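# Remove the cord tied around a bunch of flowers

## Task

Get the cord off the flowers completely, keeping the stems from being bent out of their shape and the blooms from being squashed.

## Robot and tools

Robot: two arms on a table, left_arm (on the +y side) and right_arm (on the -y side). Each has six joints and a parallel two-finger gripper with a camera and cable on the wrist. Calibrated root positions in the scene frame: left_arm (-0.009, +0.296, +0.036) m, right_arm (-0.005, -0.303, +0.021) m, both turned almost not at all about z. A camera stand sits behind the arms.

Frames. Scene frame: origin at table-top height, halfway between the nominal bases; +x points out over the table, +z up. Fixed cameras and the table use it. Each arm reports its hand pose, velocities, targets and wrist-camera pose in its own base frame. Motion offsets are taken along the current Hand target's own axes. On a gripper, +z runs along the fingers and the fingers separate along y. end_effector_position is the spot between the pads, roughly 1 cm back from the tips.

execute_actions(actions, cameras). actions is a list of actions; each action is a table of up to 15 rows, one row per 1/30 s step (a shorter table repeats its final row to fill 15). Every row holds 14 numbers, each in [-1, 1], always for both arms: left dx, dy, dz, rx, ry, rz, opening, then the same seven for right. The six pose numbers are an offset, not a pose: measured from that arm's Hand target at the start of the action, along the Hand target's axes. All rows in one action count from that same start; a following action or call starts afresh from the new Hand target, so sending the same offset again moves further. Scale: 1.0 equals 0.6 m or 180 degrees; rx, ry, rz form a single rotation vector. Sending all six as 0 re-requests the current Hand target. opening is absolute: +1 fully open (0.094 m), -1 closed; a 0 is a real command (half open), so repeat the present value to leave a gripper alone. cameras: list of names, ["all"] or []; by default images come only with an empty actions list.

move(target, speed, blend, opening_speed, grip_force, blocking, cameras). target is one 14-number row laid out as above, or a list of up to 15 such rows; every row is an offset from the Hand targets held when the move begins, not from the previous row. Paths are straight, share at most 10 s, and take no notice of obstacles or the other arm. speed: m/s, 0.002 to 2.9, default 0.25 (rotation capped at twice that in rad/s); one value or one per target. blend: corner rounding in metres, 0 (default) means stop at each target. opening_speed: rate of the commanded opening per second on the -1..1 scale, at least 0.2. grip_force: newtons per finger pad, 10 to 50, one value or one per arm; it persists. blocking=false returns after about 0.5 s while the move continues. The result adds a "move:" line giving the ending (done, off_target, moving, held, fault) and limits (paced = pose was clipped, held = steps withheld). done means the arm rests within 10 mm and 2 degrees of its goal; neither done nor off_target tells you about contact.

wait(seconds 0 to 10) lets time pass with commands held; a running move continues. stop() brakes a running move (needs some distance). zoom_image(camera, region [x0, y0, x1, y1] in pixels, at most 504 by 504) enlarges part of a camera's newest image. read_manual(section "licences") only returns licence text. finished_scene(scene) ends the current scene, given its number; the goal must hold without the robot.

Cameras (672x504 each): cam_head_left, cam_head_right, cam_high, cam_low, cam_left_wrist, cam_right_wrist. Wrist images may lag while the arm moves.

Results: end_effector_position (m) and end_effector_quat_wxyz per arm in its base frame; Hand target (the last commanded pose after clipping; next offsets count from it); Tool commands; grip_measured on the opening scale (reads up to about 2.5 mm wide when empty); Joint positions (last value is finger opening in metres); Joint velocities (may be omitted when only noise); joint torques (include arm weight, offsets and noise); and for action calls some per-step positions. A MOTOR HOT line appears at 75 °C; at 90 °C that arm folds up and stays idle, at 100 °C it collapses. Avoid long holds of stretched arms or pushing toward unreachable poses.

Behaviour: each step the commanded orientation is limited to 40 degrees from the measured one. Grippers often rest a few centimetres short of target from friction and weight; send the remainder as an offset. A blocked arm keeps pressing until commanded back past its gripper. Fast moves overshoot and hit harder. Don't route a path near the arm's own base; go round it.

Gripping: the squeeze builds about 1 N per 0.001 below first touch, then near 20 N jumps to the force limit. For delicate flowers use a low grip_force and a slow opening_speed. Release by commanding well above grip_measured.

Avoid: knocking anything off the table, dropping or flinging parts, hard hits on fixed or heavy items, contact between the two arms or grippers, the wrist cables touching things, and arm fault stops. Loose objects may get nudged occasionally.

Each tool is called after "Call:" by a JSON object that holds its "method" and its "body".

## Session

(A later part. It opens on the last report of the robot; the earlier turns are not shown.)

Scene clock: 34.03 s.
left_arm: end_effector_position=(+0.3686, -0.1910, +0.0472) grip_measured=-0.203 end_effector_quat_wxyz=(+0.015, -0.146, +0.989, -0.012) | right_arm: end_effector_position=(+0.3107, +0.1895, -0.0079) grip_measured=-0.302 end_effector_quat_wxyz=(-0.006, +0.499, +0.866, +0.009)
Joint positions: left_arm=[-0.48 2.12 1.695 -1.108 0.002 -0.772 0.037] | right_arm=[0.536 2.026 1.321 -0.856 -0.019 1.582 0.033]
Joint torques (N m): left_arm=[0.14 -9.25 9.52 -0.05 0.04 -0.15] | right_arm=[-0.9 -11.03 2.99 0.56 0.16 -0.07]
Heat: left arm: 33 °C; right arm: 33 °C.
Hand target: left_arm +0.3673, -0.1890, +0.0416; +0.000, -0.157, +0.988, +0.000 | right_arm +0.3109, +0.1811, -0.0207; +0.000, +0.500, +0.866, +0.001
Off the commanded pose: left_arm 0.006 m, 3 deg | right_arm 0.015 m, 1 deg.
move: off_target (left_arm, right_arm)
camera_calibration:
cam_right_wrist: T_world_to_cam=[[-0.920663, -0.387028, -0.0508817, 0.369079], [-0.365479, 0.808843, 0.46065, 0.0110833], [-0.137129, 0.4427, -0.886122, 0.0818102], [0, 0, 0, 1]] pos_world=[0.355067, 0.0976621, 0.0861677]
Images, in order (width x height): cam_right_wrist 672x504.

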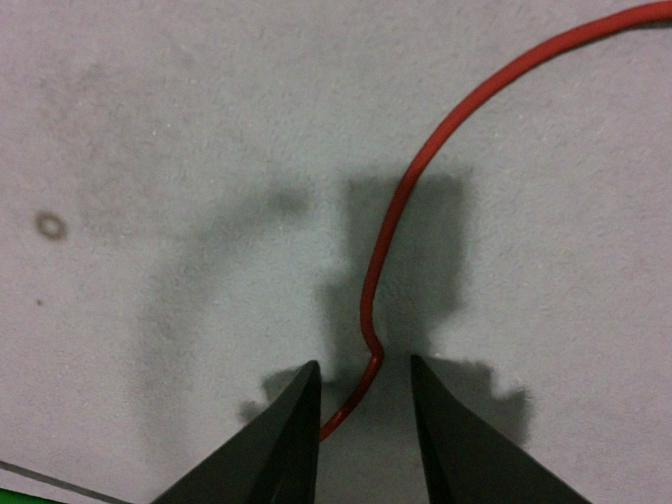

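Call:
{"method": "move", "body": {"target": [0,0,0,0,0,0,0,0,0,0,0,0,0,-1], "speed": 0.1, "opening_speed": 1.5}}

Call:
{"method": "move", "body": {"target": [[0,0,0,0,0,0,0,0.165,-0.086,-0.022,0,0,-0.167,-1],[0.072,-0.15,0.02,0,0,0,0,0.165,-0.086,-0.022,0,0,-0.167,-1]], "speed": 0.12, "blend": [0.02,0], "cameras": ["cam_left_wrist","cam_right_wrist","cam_head_left","cam_high"]}}

Scene clock: 36.00 s.
left_arm: end_effector_position=(+0.3686, -0.1910, +0.0472) grip_measured=-0.003 end_effector_quat_wxyz=(+0.015, -0.146, +0.989, -0.012) | right_arm: end_effector_position=(+0.3151, +0.1921, -0.0080) grip_measured=-0.968 end_effector_quat_wxyz=(-0.001, +0.497, +0.867, +0.018)
Joint positions: left_arm=[-0.48 2.12 1.695 -1.108 0.002 -0.772 0.047] | right_arm=[0.536 2.026 1.321 -0.834 -0.019 1.577 0.002]
Joint torques (N m): left_arm=[0.13 -9.29 9.51 -0.04 0.03 -0.16] | right_arm=[-0.87 -11.11 3.07 0.39 0.15 -0.07]
Heat: left arm: 33 °C; right arm: 33 °C.
Hand target: left_arm +0.3673, -0.1890, +0.0416; +0.000, -0.157, +0.988, +0.000 | right_arm +0.3108, +0.1810, -0.0207; +0.000, +0.500, +0.866, +0.000
Off the commanded pose: left_arm 0.006 m, 3 deg | right_arm 0.017 m, 2 deg.
move: off_target (left_arm, right_arm)

Scene clock: 39.97 s.
left_arm: end_effector_position=(+0.3566, -0.2916, +0.0388) grip_measured=-0.003 end_effector_quat_wxyz=(+0.015, -0.145, +0.989, -0.019) | right_arm: end_effector_position=(+0.2262, +0.2429, -0.0081) grip_measured=-0.969 end_effector_quat_wxyz=(+0.008, +0.270, +0.963, +0.004)
Joint positions: left_arm=[-0.686 2.31 1.973 -1.186 0.003 -0.978 0.047] | right_arm=[0.824 1.916 1.16 -0.801 0.01 1.37 0.001]
Joint torques (N m): left_arm=[0.09 -10.45 9.57 -0.04 0.02 -0.16] | right_arm=[0.85 -12.7 3.64 0.14 -0.03 -0.08]
Heat: left arm: 33 °C; right arm: 33 °C.
Hand target: left_arm +0.3542, -0.2879, +0.0298; +0.000, -0.157, +0.988, +0.000 | right_arm +0.2165, +0.2408, -0.0075; +0.000, +0.258, +0.966, +0.000
Off the commanded pose: left_arm 0.010 m, 3 deg | right_arm 0.010 m, 2 deg.
move: off_target (left_arm)
camera_calibration:
cam_left_wrist: T_world_to_cam=[[0.185107, -0.982718, 0.000652974, -0.344888], [-0.892, -0.16774, 0.419761, 0.297609], [-0.412397, -0.078283, -0.907635, 0.293354], [0, 0, 0, 1]] pos_world=[0.450287, -0.266042, 0.141559]
cam_right_wrist: T_world_to_cam=[[-0.621422, -0.781439, -0.0564592, 0.340024], [-0.720637, 0.541817, 0.432569, 0.0819907], [-0.307436, 0.309494, -0.899831, 0.117168], [0, 0, 0, 1]] pos_world=[0.306406, 0.185021, 0.0891627]
Images, in order (width x height): cam_head_left 672x504, cam_high 672x504, cam_left_wrist 672x504, cam_right_wrist 672x504.

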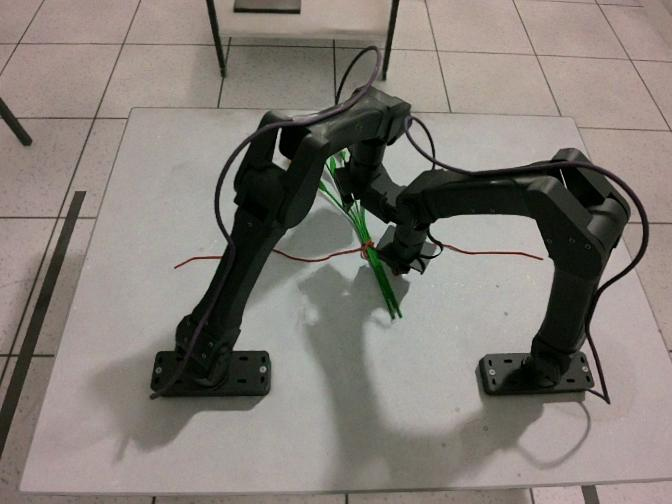

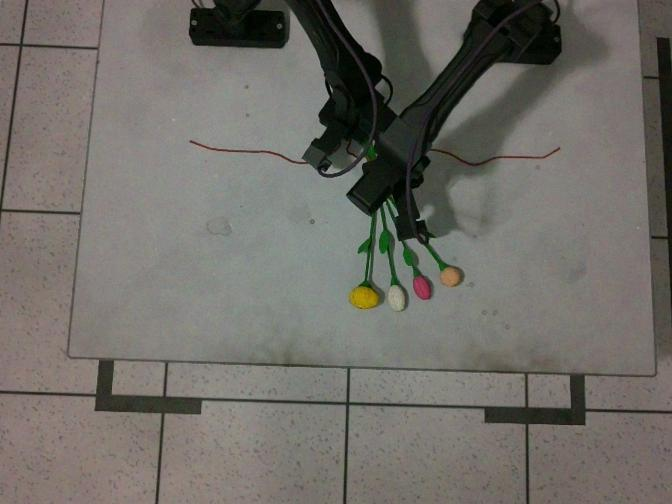

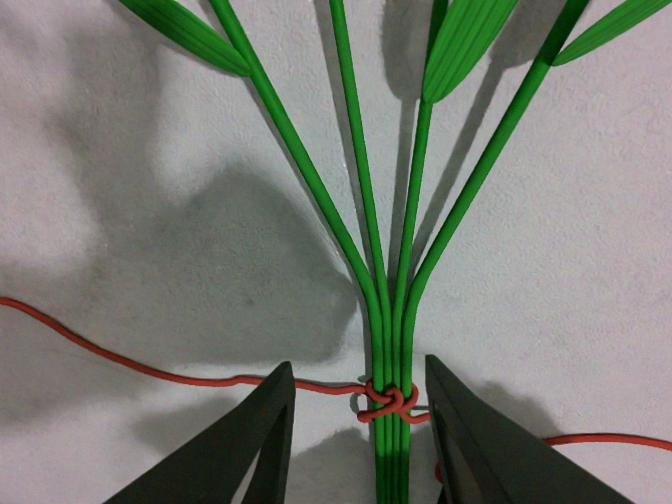

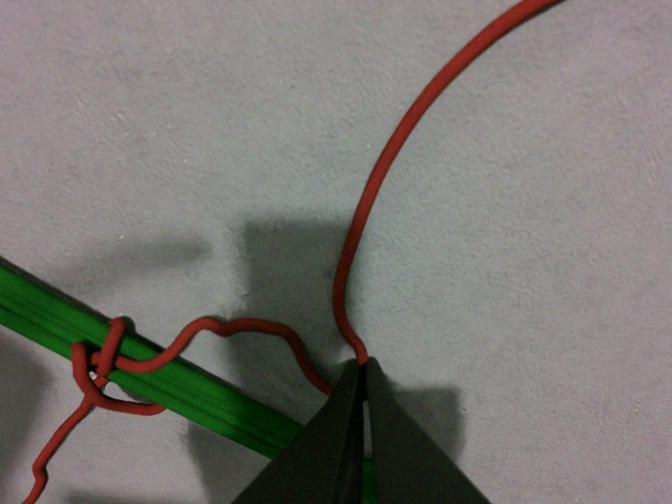

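Call:
{"method": "move", "body": {"target": [0.03,-0.026,0.09,0,0,0,0,0,0,0,0,0,0,-1], "speed": 0.12, "grip_force": [15,50], "cameras": ["cam_left_wrist"]}}

Scene clock: 41.83 s.
left_arm: end_effector_position=(+0.3474, -0.3139, -0.0058) grip_measured=-0.003 end_effector_quat_wxyz=(+0.012, -0.147, +0.989, -0.018) | right_arm: end_effector_position=(+0.2262, +0.2429, -0.0081) grip_measured=-0.969 end_effector_quat_wxyz=(+0.008, +0.270, +0.963, +0.004)
Joint positions: left_arm=[-0.736 2.383 1.92 -1.065 0.003 -1.03 0.047] | right_arm=[0.824 1.916 1.16 -0.801 0.01 1.37 0.001]
Joint torques (N m): left_arm=[-0.02 -11.51 5.49 0.32 -0.01 -0.16] | right_arm=[0.85 -12.7 3.64 0.15 -0.03 -0.07]
Heat: left arm: 33 °C; right arm: 33 °C.
Hand target: left_arm +0.3419, -0.3084, -0.0242; +0.000, -0.157, +0.988, +0.000 | right_arm +0.2165, +0.2408, -0.0075; +0.000, +0.258, +0.966, +0.000
Off the commanded pose: left_arm 0.020 m, 3 deg | right_arm 0.010 m, 2 deg.
grip_force (N): 15, 50
move: off_target (left_arm)
camera_calibration:
cam_left_wrist: T_world_to_cam=[[0.187931, -0.982181, -0.00131136, -0.365852], [-0.889447, -0.170753, 0.423944, 0.302592], [-0.416614, -0.0785056, -0.905688, 0.248672], [0, 0, 0, 1]] pos_world=[0.441495, -0.288142, 0.0964572]
Images, in order (width x height): cam_left_wrist 672x504.

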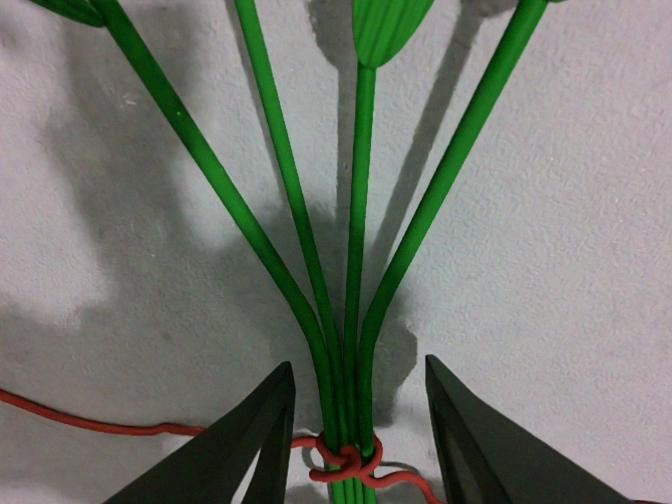

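Call:
{"method": "move", "body": {"target": [0,0.003,0.015,0,0,0,0,0,0,0,0,0,0,-1], "speed": 0.08}}

Call:
{"method": "move", "body": {"target": [0,0,0,0,0,0,-0.73,0,0,0,0,0,0,-1], "opening_speed": 0.7, "cameras": ["cam_left_wrist","cam_right_wrist"]}}

Scene clock: 43.20 s.
left_arm: end_effector_position=(+0.3480, -0.3144, -0.0114) grip_measured=-0.003 end_effector_quat_wxyz=(+0.015, -0.147, +0.989, -0.021) | right_arm: end_effector_position=(+0.2262, +0.2429, -0.0081) grip_measured=-0.969 end_effector_quat_wxyz=(+0.008, +0.270, +0.963, +0.004)
Joint positions: left_arm=[-0.736 2.383 1.896 -1.032 0.003 -1.03 0.047] | right_arm=[0.824 1.916 1.16 -0.801 0.01 1.37 0.001]
Joint torques (N m): left_arm=[0.09 -11.06 4.96 0.34 0 -0.14] | right_arm=[0.85 -12.7 3.63 0.14 -0.03 -0.07]
Heat: left arm: 33 °C; right arm: 33 °C.
Hand target: left_arm +0.3413, -0.3066, -0.0332; +0.000, -0.157, +0.988, +0.000 | right_arm +0.2165, +0.2408, -0.0075; +0.000, +0.258, +0.966, +0.000
Off the commanded pose: left_arm 0.024 m, 3 deg | right_arm 0.010 m, 2 deg.
grip_force (N): 15, 50
move: off_target (left_arm)

Scene clock: 48.33 s.
left_arm: end_effector_position=(+0.3480, -0.3144, -0.0114) grip_measured=-0.727 end_effector_quat_wxyz=(+0.015, -0.147, +0.989, -0.021) | right_arm: end_effector_position=(+0.2262, +0.2429, -0.0081) grip_measured=-0.969 end_effector_quat_wxyz=(+0.008, +0.270, +0.963, +0.004)
Joint positions: left_arm=[-0.736 2.383 1.896 -1.032 0.003 -1.03 0.013] | right_arm=[0.824 1.916 1.16 -0.801 0.01 1.37 0.001]
Joint torques (N m): left_arm=[0.09 -11.03 4.97 0.35 0.01 -0.15] | right_arm=[0.85 -12.7 3.64 0.14 -0.03 -0.07]
Heat: left arm: 33 °C; right arm: 33 °C.
Hand target: left_arm +0.3413, -0.3066, -0.0332; +0.000, -0.157, +0.988, +0.000 | right_arm +0.2165, +0.2408, -0.0075; +0.000, +0.258, +0.966, +0.000
Off the commanded pose: left_arm 0.024 m, 3 deg | right_arm 0.010 m, 2 deg.
grip_force (N): 15, 50
move: off_target (left_arm)
camera_calibration:
cam_left_wrist: T_world_to_cam=[[0.187883, -0.982174, 0.00577763, -0.366472], [-0.892248, -0.168216, 0.419043, 0.307203], [-0.410602, -0.0838863, -0.907948, 0.239964], [0, 0, 0, 1]] pos_world=[0.441484, -0.288133, 0.0912606]
cam_right_wrist: T_world_to_cam=[[-0.621422, -0.781439, -0.0564592, 0.340024], [-0.720637, 0.541817, 0.432569, 0.0819907], [-0.307436, 0.309494, -0.899831, 0.117168], [0, 0, 0, 1]] pos_world=[0.306406, 0.185021, 0.0891627]
Images, in order (width x height): cam_left_wrist 672x504, cam_right_wrist 672x504.

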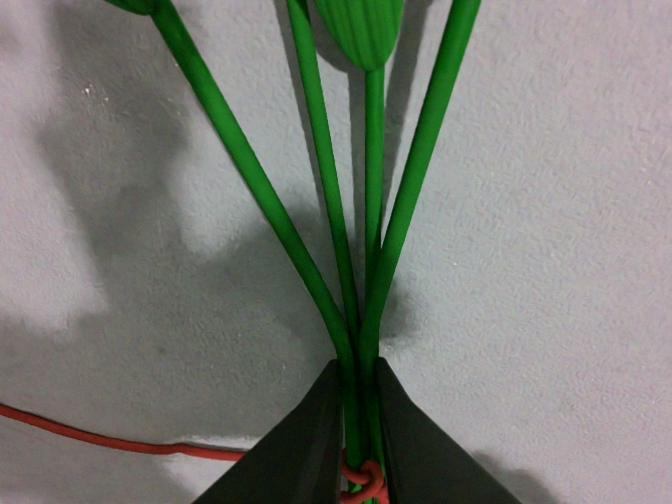

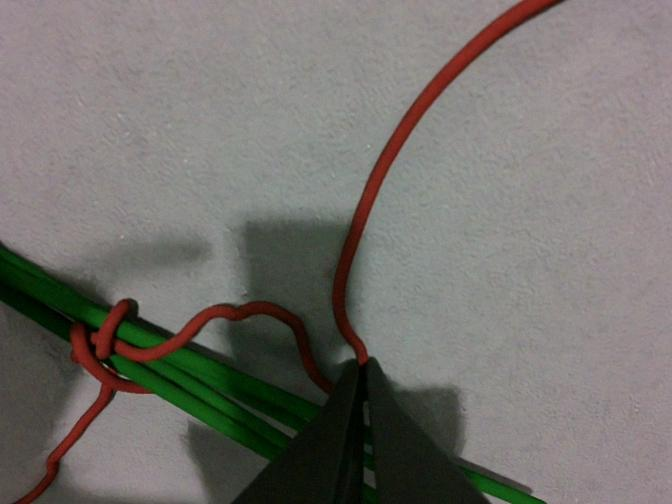

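Call:
{"method": "move", "body": {"target": [[0,0,0,0,0,0,-0.74,0.029,-0.017,-0.05,0,0,0,-1],[0,0,0,0,0,0,-0.74,0.263,-0.1,-0.05,0,0,-0.111,-1]], "speed": 0.1, "blend": [0.01,0], "cameras": ["cam_left_wrist","cam_right_wrist","cam_head_left","cam_high"]}}

Scene clock: 53.50 s.
left_arm: end_effector_position=(+0.3436, -0.3193, -0.0114) grip_measured=-0.737 end_effector_quat_wxyz=(+0.005, -0.144, +0.989, -0.030) | right_arm: end_effector_position=(+0.0575, +0.2740, +0.0190) grip_measured=-0.969 end_effector_quat_wxyz=(+0.011, +0.082, +0.997, +0.003)
Joint positions: left_arm=[-0.739 2.383 1.896 -1.032 0.031 -1.03 0.012] | right_arm=[1.374 1.69 0.994 -0.865 0.021 1.537 0.001]
Joint torques (N m): left_arm=[0.35 -11.06 4.94 0.35 -0.29 -0.14] | right_arm=[0.66 -11.18 4.18 0.04 -0.12 0.13]
Heat: left arm: 33 °C; right arm: 34 °C.
Hand target: left_arm +0.3412, -0.3066, -0.0332; +0.000, -0.157, +0.988, +0.000 | right_arm +0.0499, +0.2674, +0.0225; +0.000, +0.086, +0.996, +0.001
Off the commanded pose: left_arm 0.025 m, 4 deg | right_arm 0.011 m, 1 deg.
grip_force (N): 15, 50
move: off_target (left_arm, right_arm); blend cut to 0 m at target 1
camera_calibration:
cam_left_wrist: T_world_to_cam=[[0.183359, -0.98279, 0.0224357, -0.368902], [-0.885081, -0.155112, 0.438831, 0.30437], [-0.427798, -0.100321, -0.89829, 0.238615], [0, 0, 0, 1]] pos_world=[0.439113, -0.291403, 0.0890556]
cam_right_wrist: T_world_to_cam=[[-0.284039, -0.957258, -0.0545805, 0.289743], [-0.87429, 0.235211, 0.424609, 0.0249838], [-0.393623, 0.168325, -0.90373, 0.123772], [0, 0, 0, 1]] pos_world=[0.152861, 0.250648, 0.117062]
Images, in order (width x height): cam_head_left 672x504, cam_high 672x504, cam_left_wrist 672x504, cam_right_wrist 672x504.

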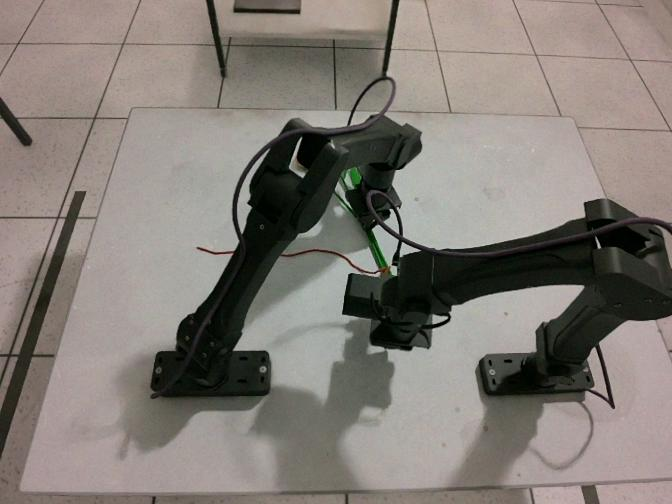

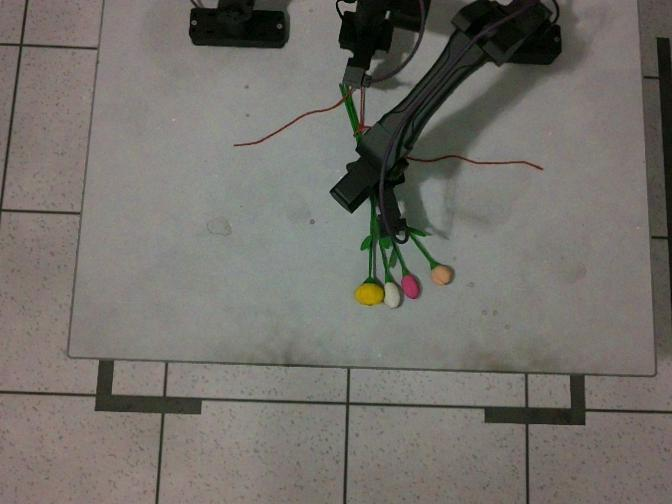

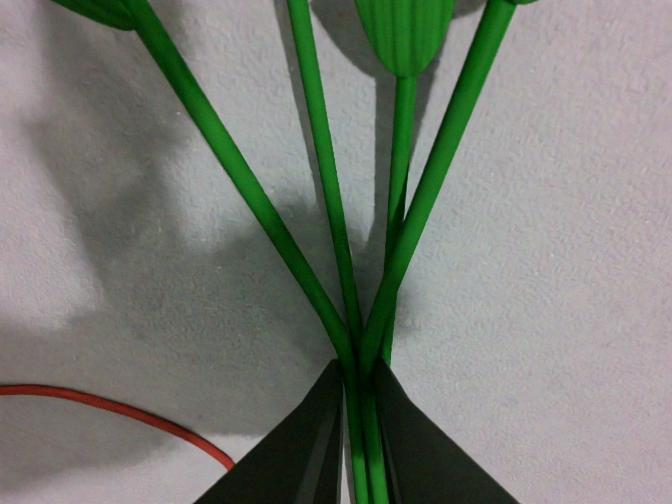

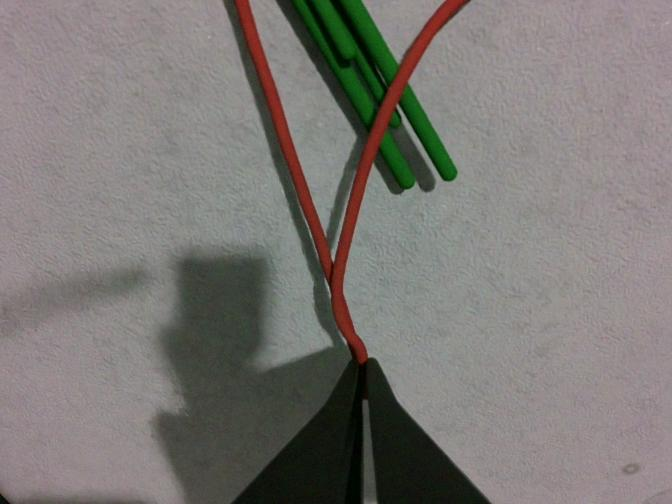

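Call:
{"method": "move", "body": {"target": [-0.079,-0.026,-0.005,0,0,0,-0.74,0.144,0,0,0,0,-0.07,-1], "speed": 0.08, "cameras": ["cam_left_wrist","cam_right_wrist","cam_head_left","cam_high"]}}

Scene clock: 56.17 s.
left_arm: end_effector_position=(+0.3901, -0.3169, -0.0161) grip_measured=-0.737 end_effector_quat_wxyz=(+0.005, -0.155, +0.987, -0.028) | right_arm: end_effector_position=(-0.0346, +0.2795, +0.0218) grip_measured=-0.969 end_effector_quat_wxyz=(-0.003, -0.030, +1.000, +0.005)
Joint positions: left_arm=[-0.673 2.558 2.198 -1.163 0.031 -0.985 0.012] | right_arm=[1.687 1.69 1.006 -0.876 -0.005 1.628 0.001]
Joint torques (N m): left_arm=[0.51 -11.45 9.42 0.02 -0.29 0.07] | right_arm=[0.34 -7.04 6.97 0.08 0.04 0.13]
Heat: left arm: 33 °C; right arm: 34 °C.
Hand target: left_arm +0.3911, -0.3068, -0.0304; +0.000, -0.157, +0.988, +0.000 | right_arm -0.0352, +0.2823, +0.0225; +0.000, -0.024, +1.000, +0.001
Off the commanded pose: left_arm 0.017 m, 3 deg | right_arm 0.003 m, 1 deg.
grip_force (N): 15, 50
move: off_target (left_arm)
camera_calibration:
cam_left_wrist: T_world_to_cam=[[0.20457, -0.978664, 0.0191873, -0.381912], [-0.881363, -0.175632, 0.438581, 0.339992], [-0.425853, -0.106631, -0.898487, 0.251803], [0, 0, 0, 1]] pos_world=[0.485015, -0.287199, 0.0844551]
cam_right_wrist: T_world_to_cam=[[-0.0665266, -0.99637, -0.0531075, 0.28743], [-0.892876, 0.0356903, 0.448887, -0.00352708], [-0.445362, 0.0772813, -0.892009, 0.112462], [0, 0, 0, 1]] pos_world=[0.066059, 0.277822, 0.117165]
Images, in order (width x height): cam_head_left 672x504, cam_high 672x504, cam_left_wrist 672x504, cam_right_wrist 672x504.

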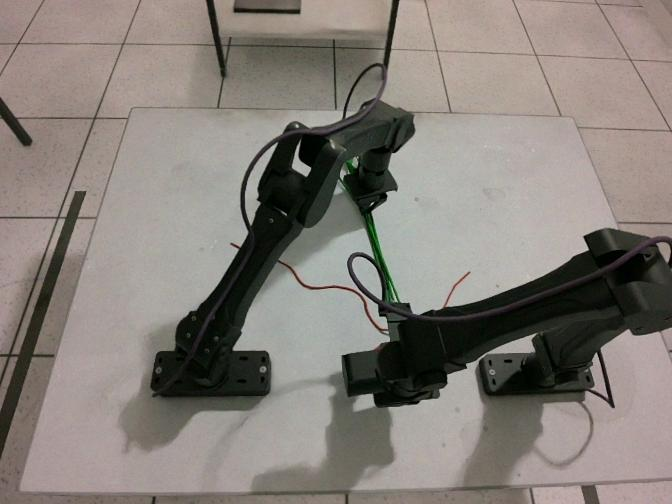

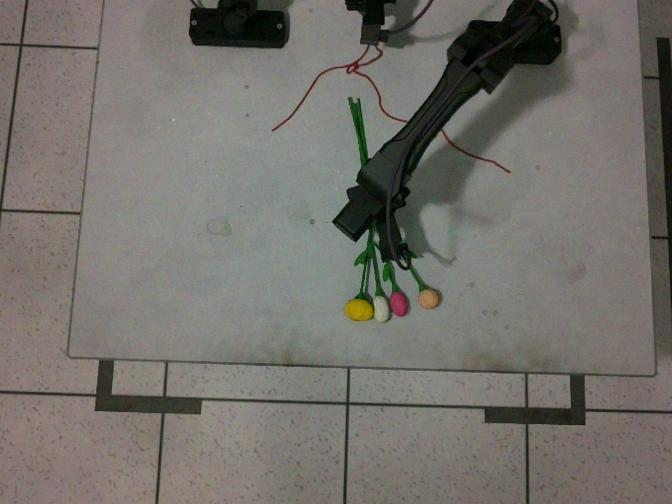

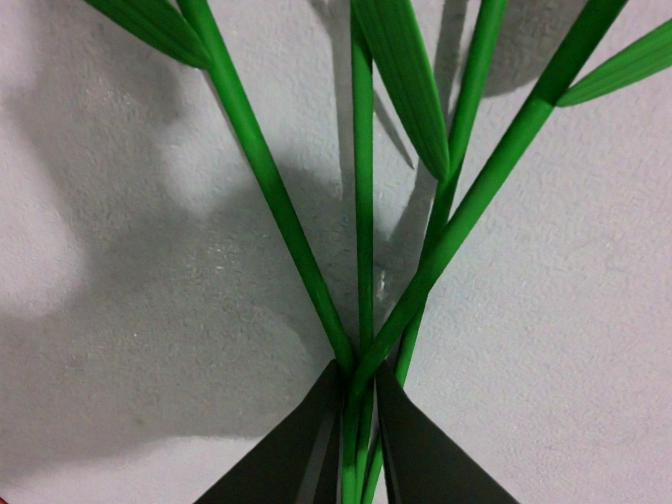

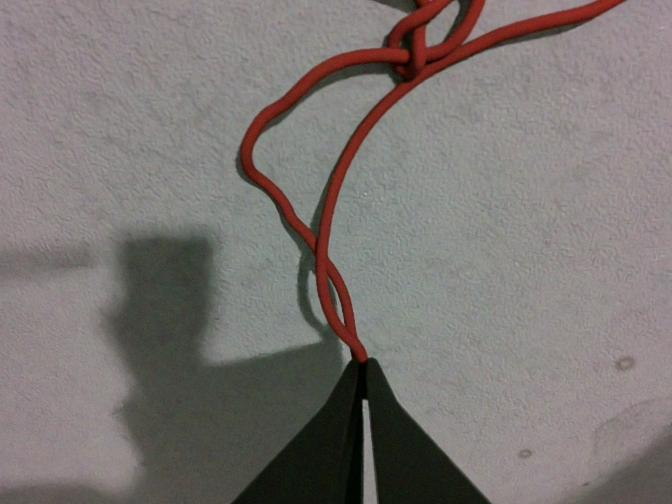

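Call:
{"method": "move", "body": {"target": [[0,0,0,0,0,0,-0.74,0,0,0.043,0,0,0,-1],[0,0,0,0,0,0,-0.35,0,0,0.043,0,0,0,-0.5],[0,0,-0.12,0,0,0,-0.35,0,0,-0.06,0,0,0,-0.5]], "speed": 0.12, "opening_speed": 0.8, "grip_force": 50, "cameras": ["cam_left_wrist","cam_right_wrist","cam_head_left","cam_high"]}}

Scene clock: 60.73 s.
left_arm: end_effector_position=(+0.3903, -0.3167, +0.0531) grip_measured=-0.353 end_effector_quat_wxyz=(+0.006, -0.155, +0.987, -0.028) | right_arm: end_effector_position=(-0.0348, +0.2781, +0.0486) grip_measured=-0.502 end_effector_quat_wxyz=(-0.002, -0.030, +0.999, -0.011)
Joint positions: left_arm=[-0.673 2.566 2.488 -1.444 0.029 -0.985 0.03] | right_arm=[1.687 1.675 1.104 -1.022 -0.007 1.628 0.023]
Joint torques (N m): left_arm=[0.49 -11.82 9.63 -0.06 -0.26 0.07] | right_arm=[0.32 -10.54 6.91 0.03 0.05 0.12]
Heat: left arm: 33 °C; right arm: 34 °C.
Hand target: left_arm +0.3912, -0.3068, +0.0416; +0.000, -0.157, +0.988, +0.000 | right_arm -0.0352, +0.2822, +0.0585; +0.000, -0.024, +1.000, +0.001
Off the commanded pose: left_arm 0.015 m, 3 deg | right_arm 0.011 m, 2 deg.
move: off_target (left_arm, right_arm); target 2's new opening was sent with left_arm's hand 0.018 m and 3 deg from that target
camera_calibration:
cam_left_wrist: T_world_to_cam=[[0.204619, -0.97865, 0.0193554, -0.383093], [-0.882281, -0.175834, 0.43665, 0.310271], [-0.423924, -0.106424, -0.899423, 0.313446], [0, 0, 0, 1]] pos_world=[0.485012, -0.287, 0.153856]
cam_right_wrist: T_world_to_cam=[[-0.0663632, -0.997584, -0.0205391, 0.286227], [-0.893889, 0.0502935, 0.445459, -0.0195438], [-0.44335, 0.0479218, -0.895067, 0.144891], [0, 0, 0, 1]] pos_world=[0.0657623, 0.279575, 0.144272]
Images, in order (width x height): cam_head_left 672x504, cam_high 672x504, cam_left_wrist 672x504, cam_right_wrist 672x504.

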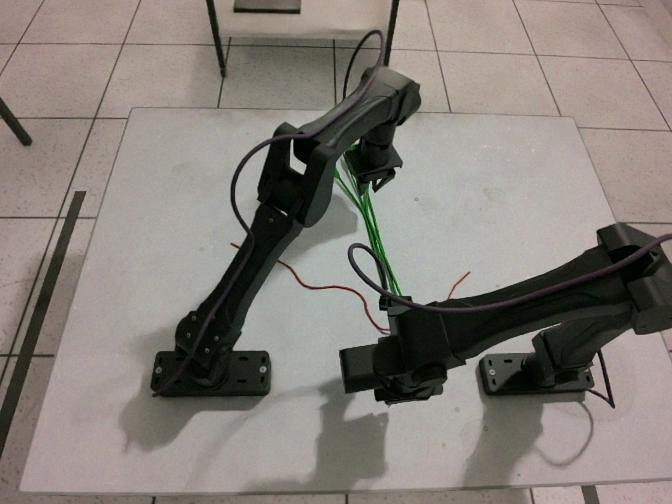

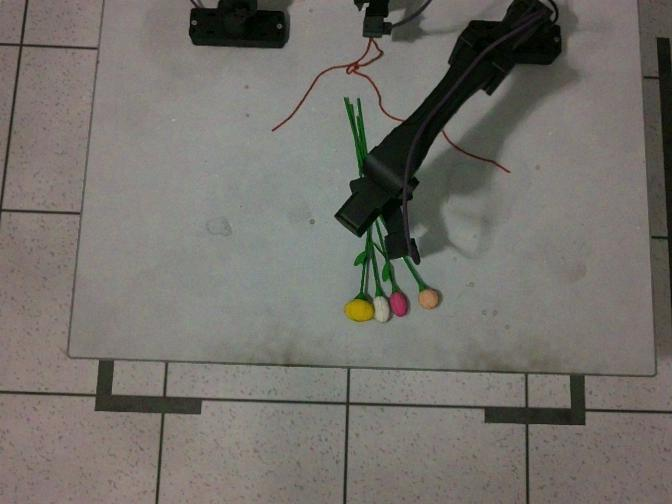

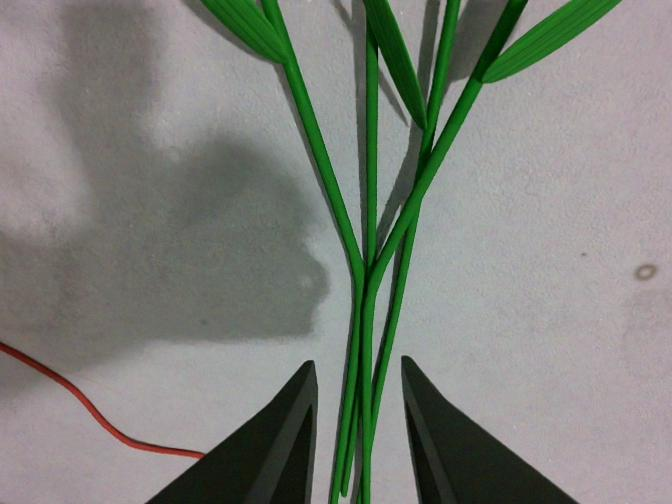

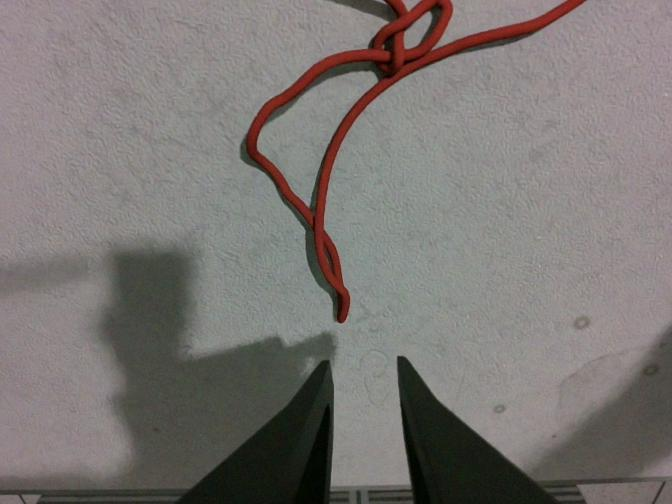

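Cord fully off, everything released.

Call:
{"method": "finished_scene", "body": {"scene": 2}}

The scene is finished: the task was done.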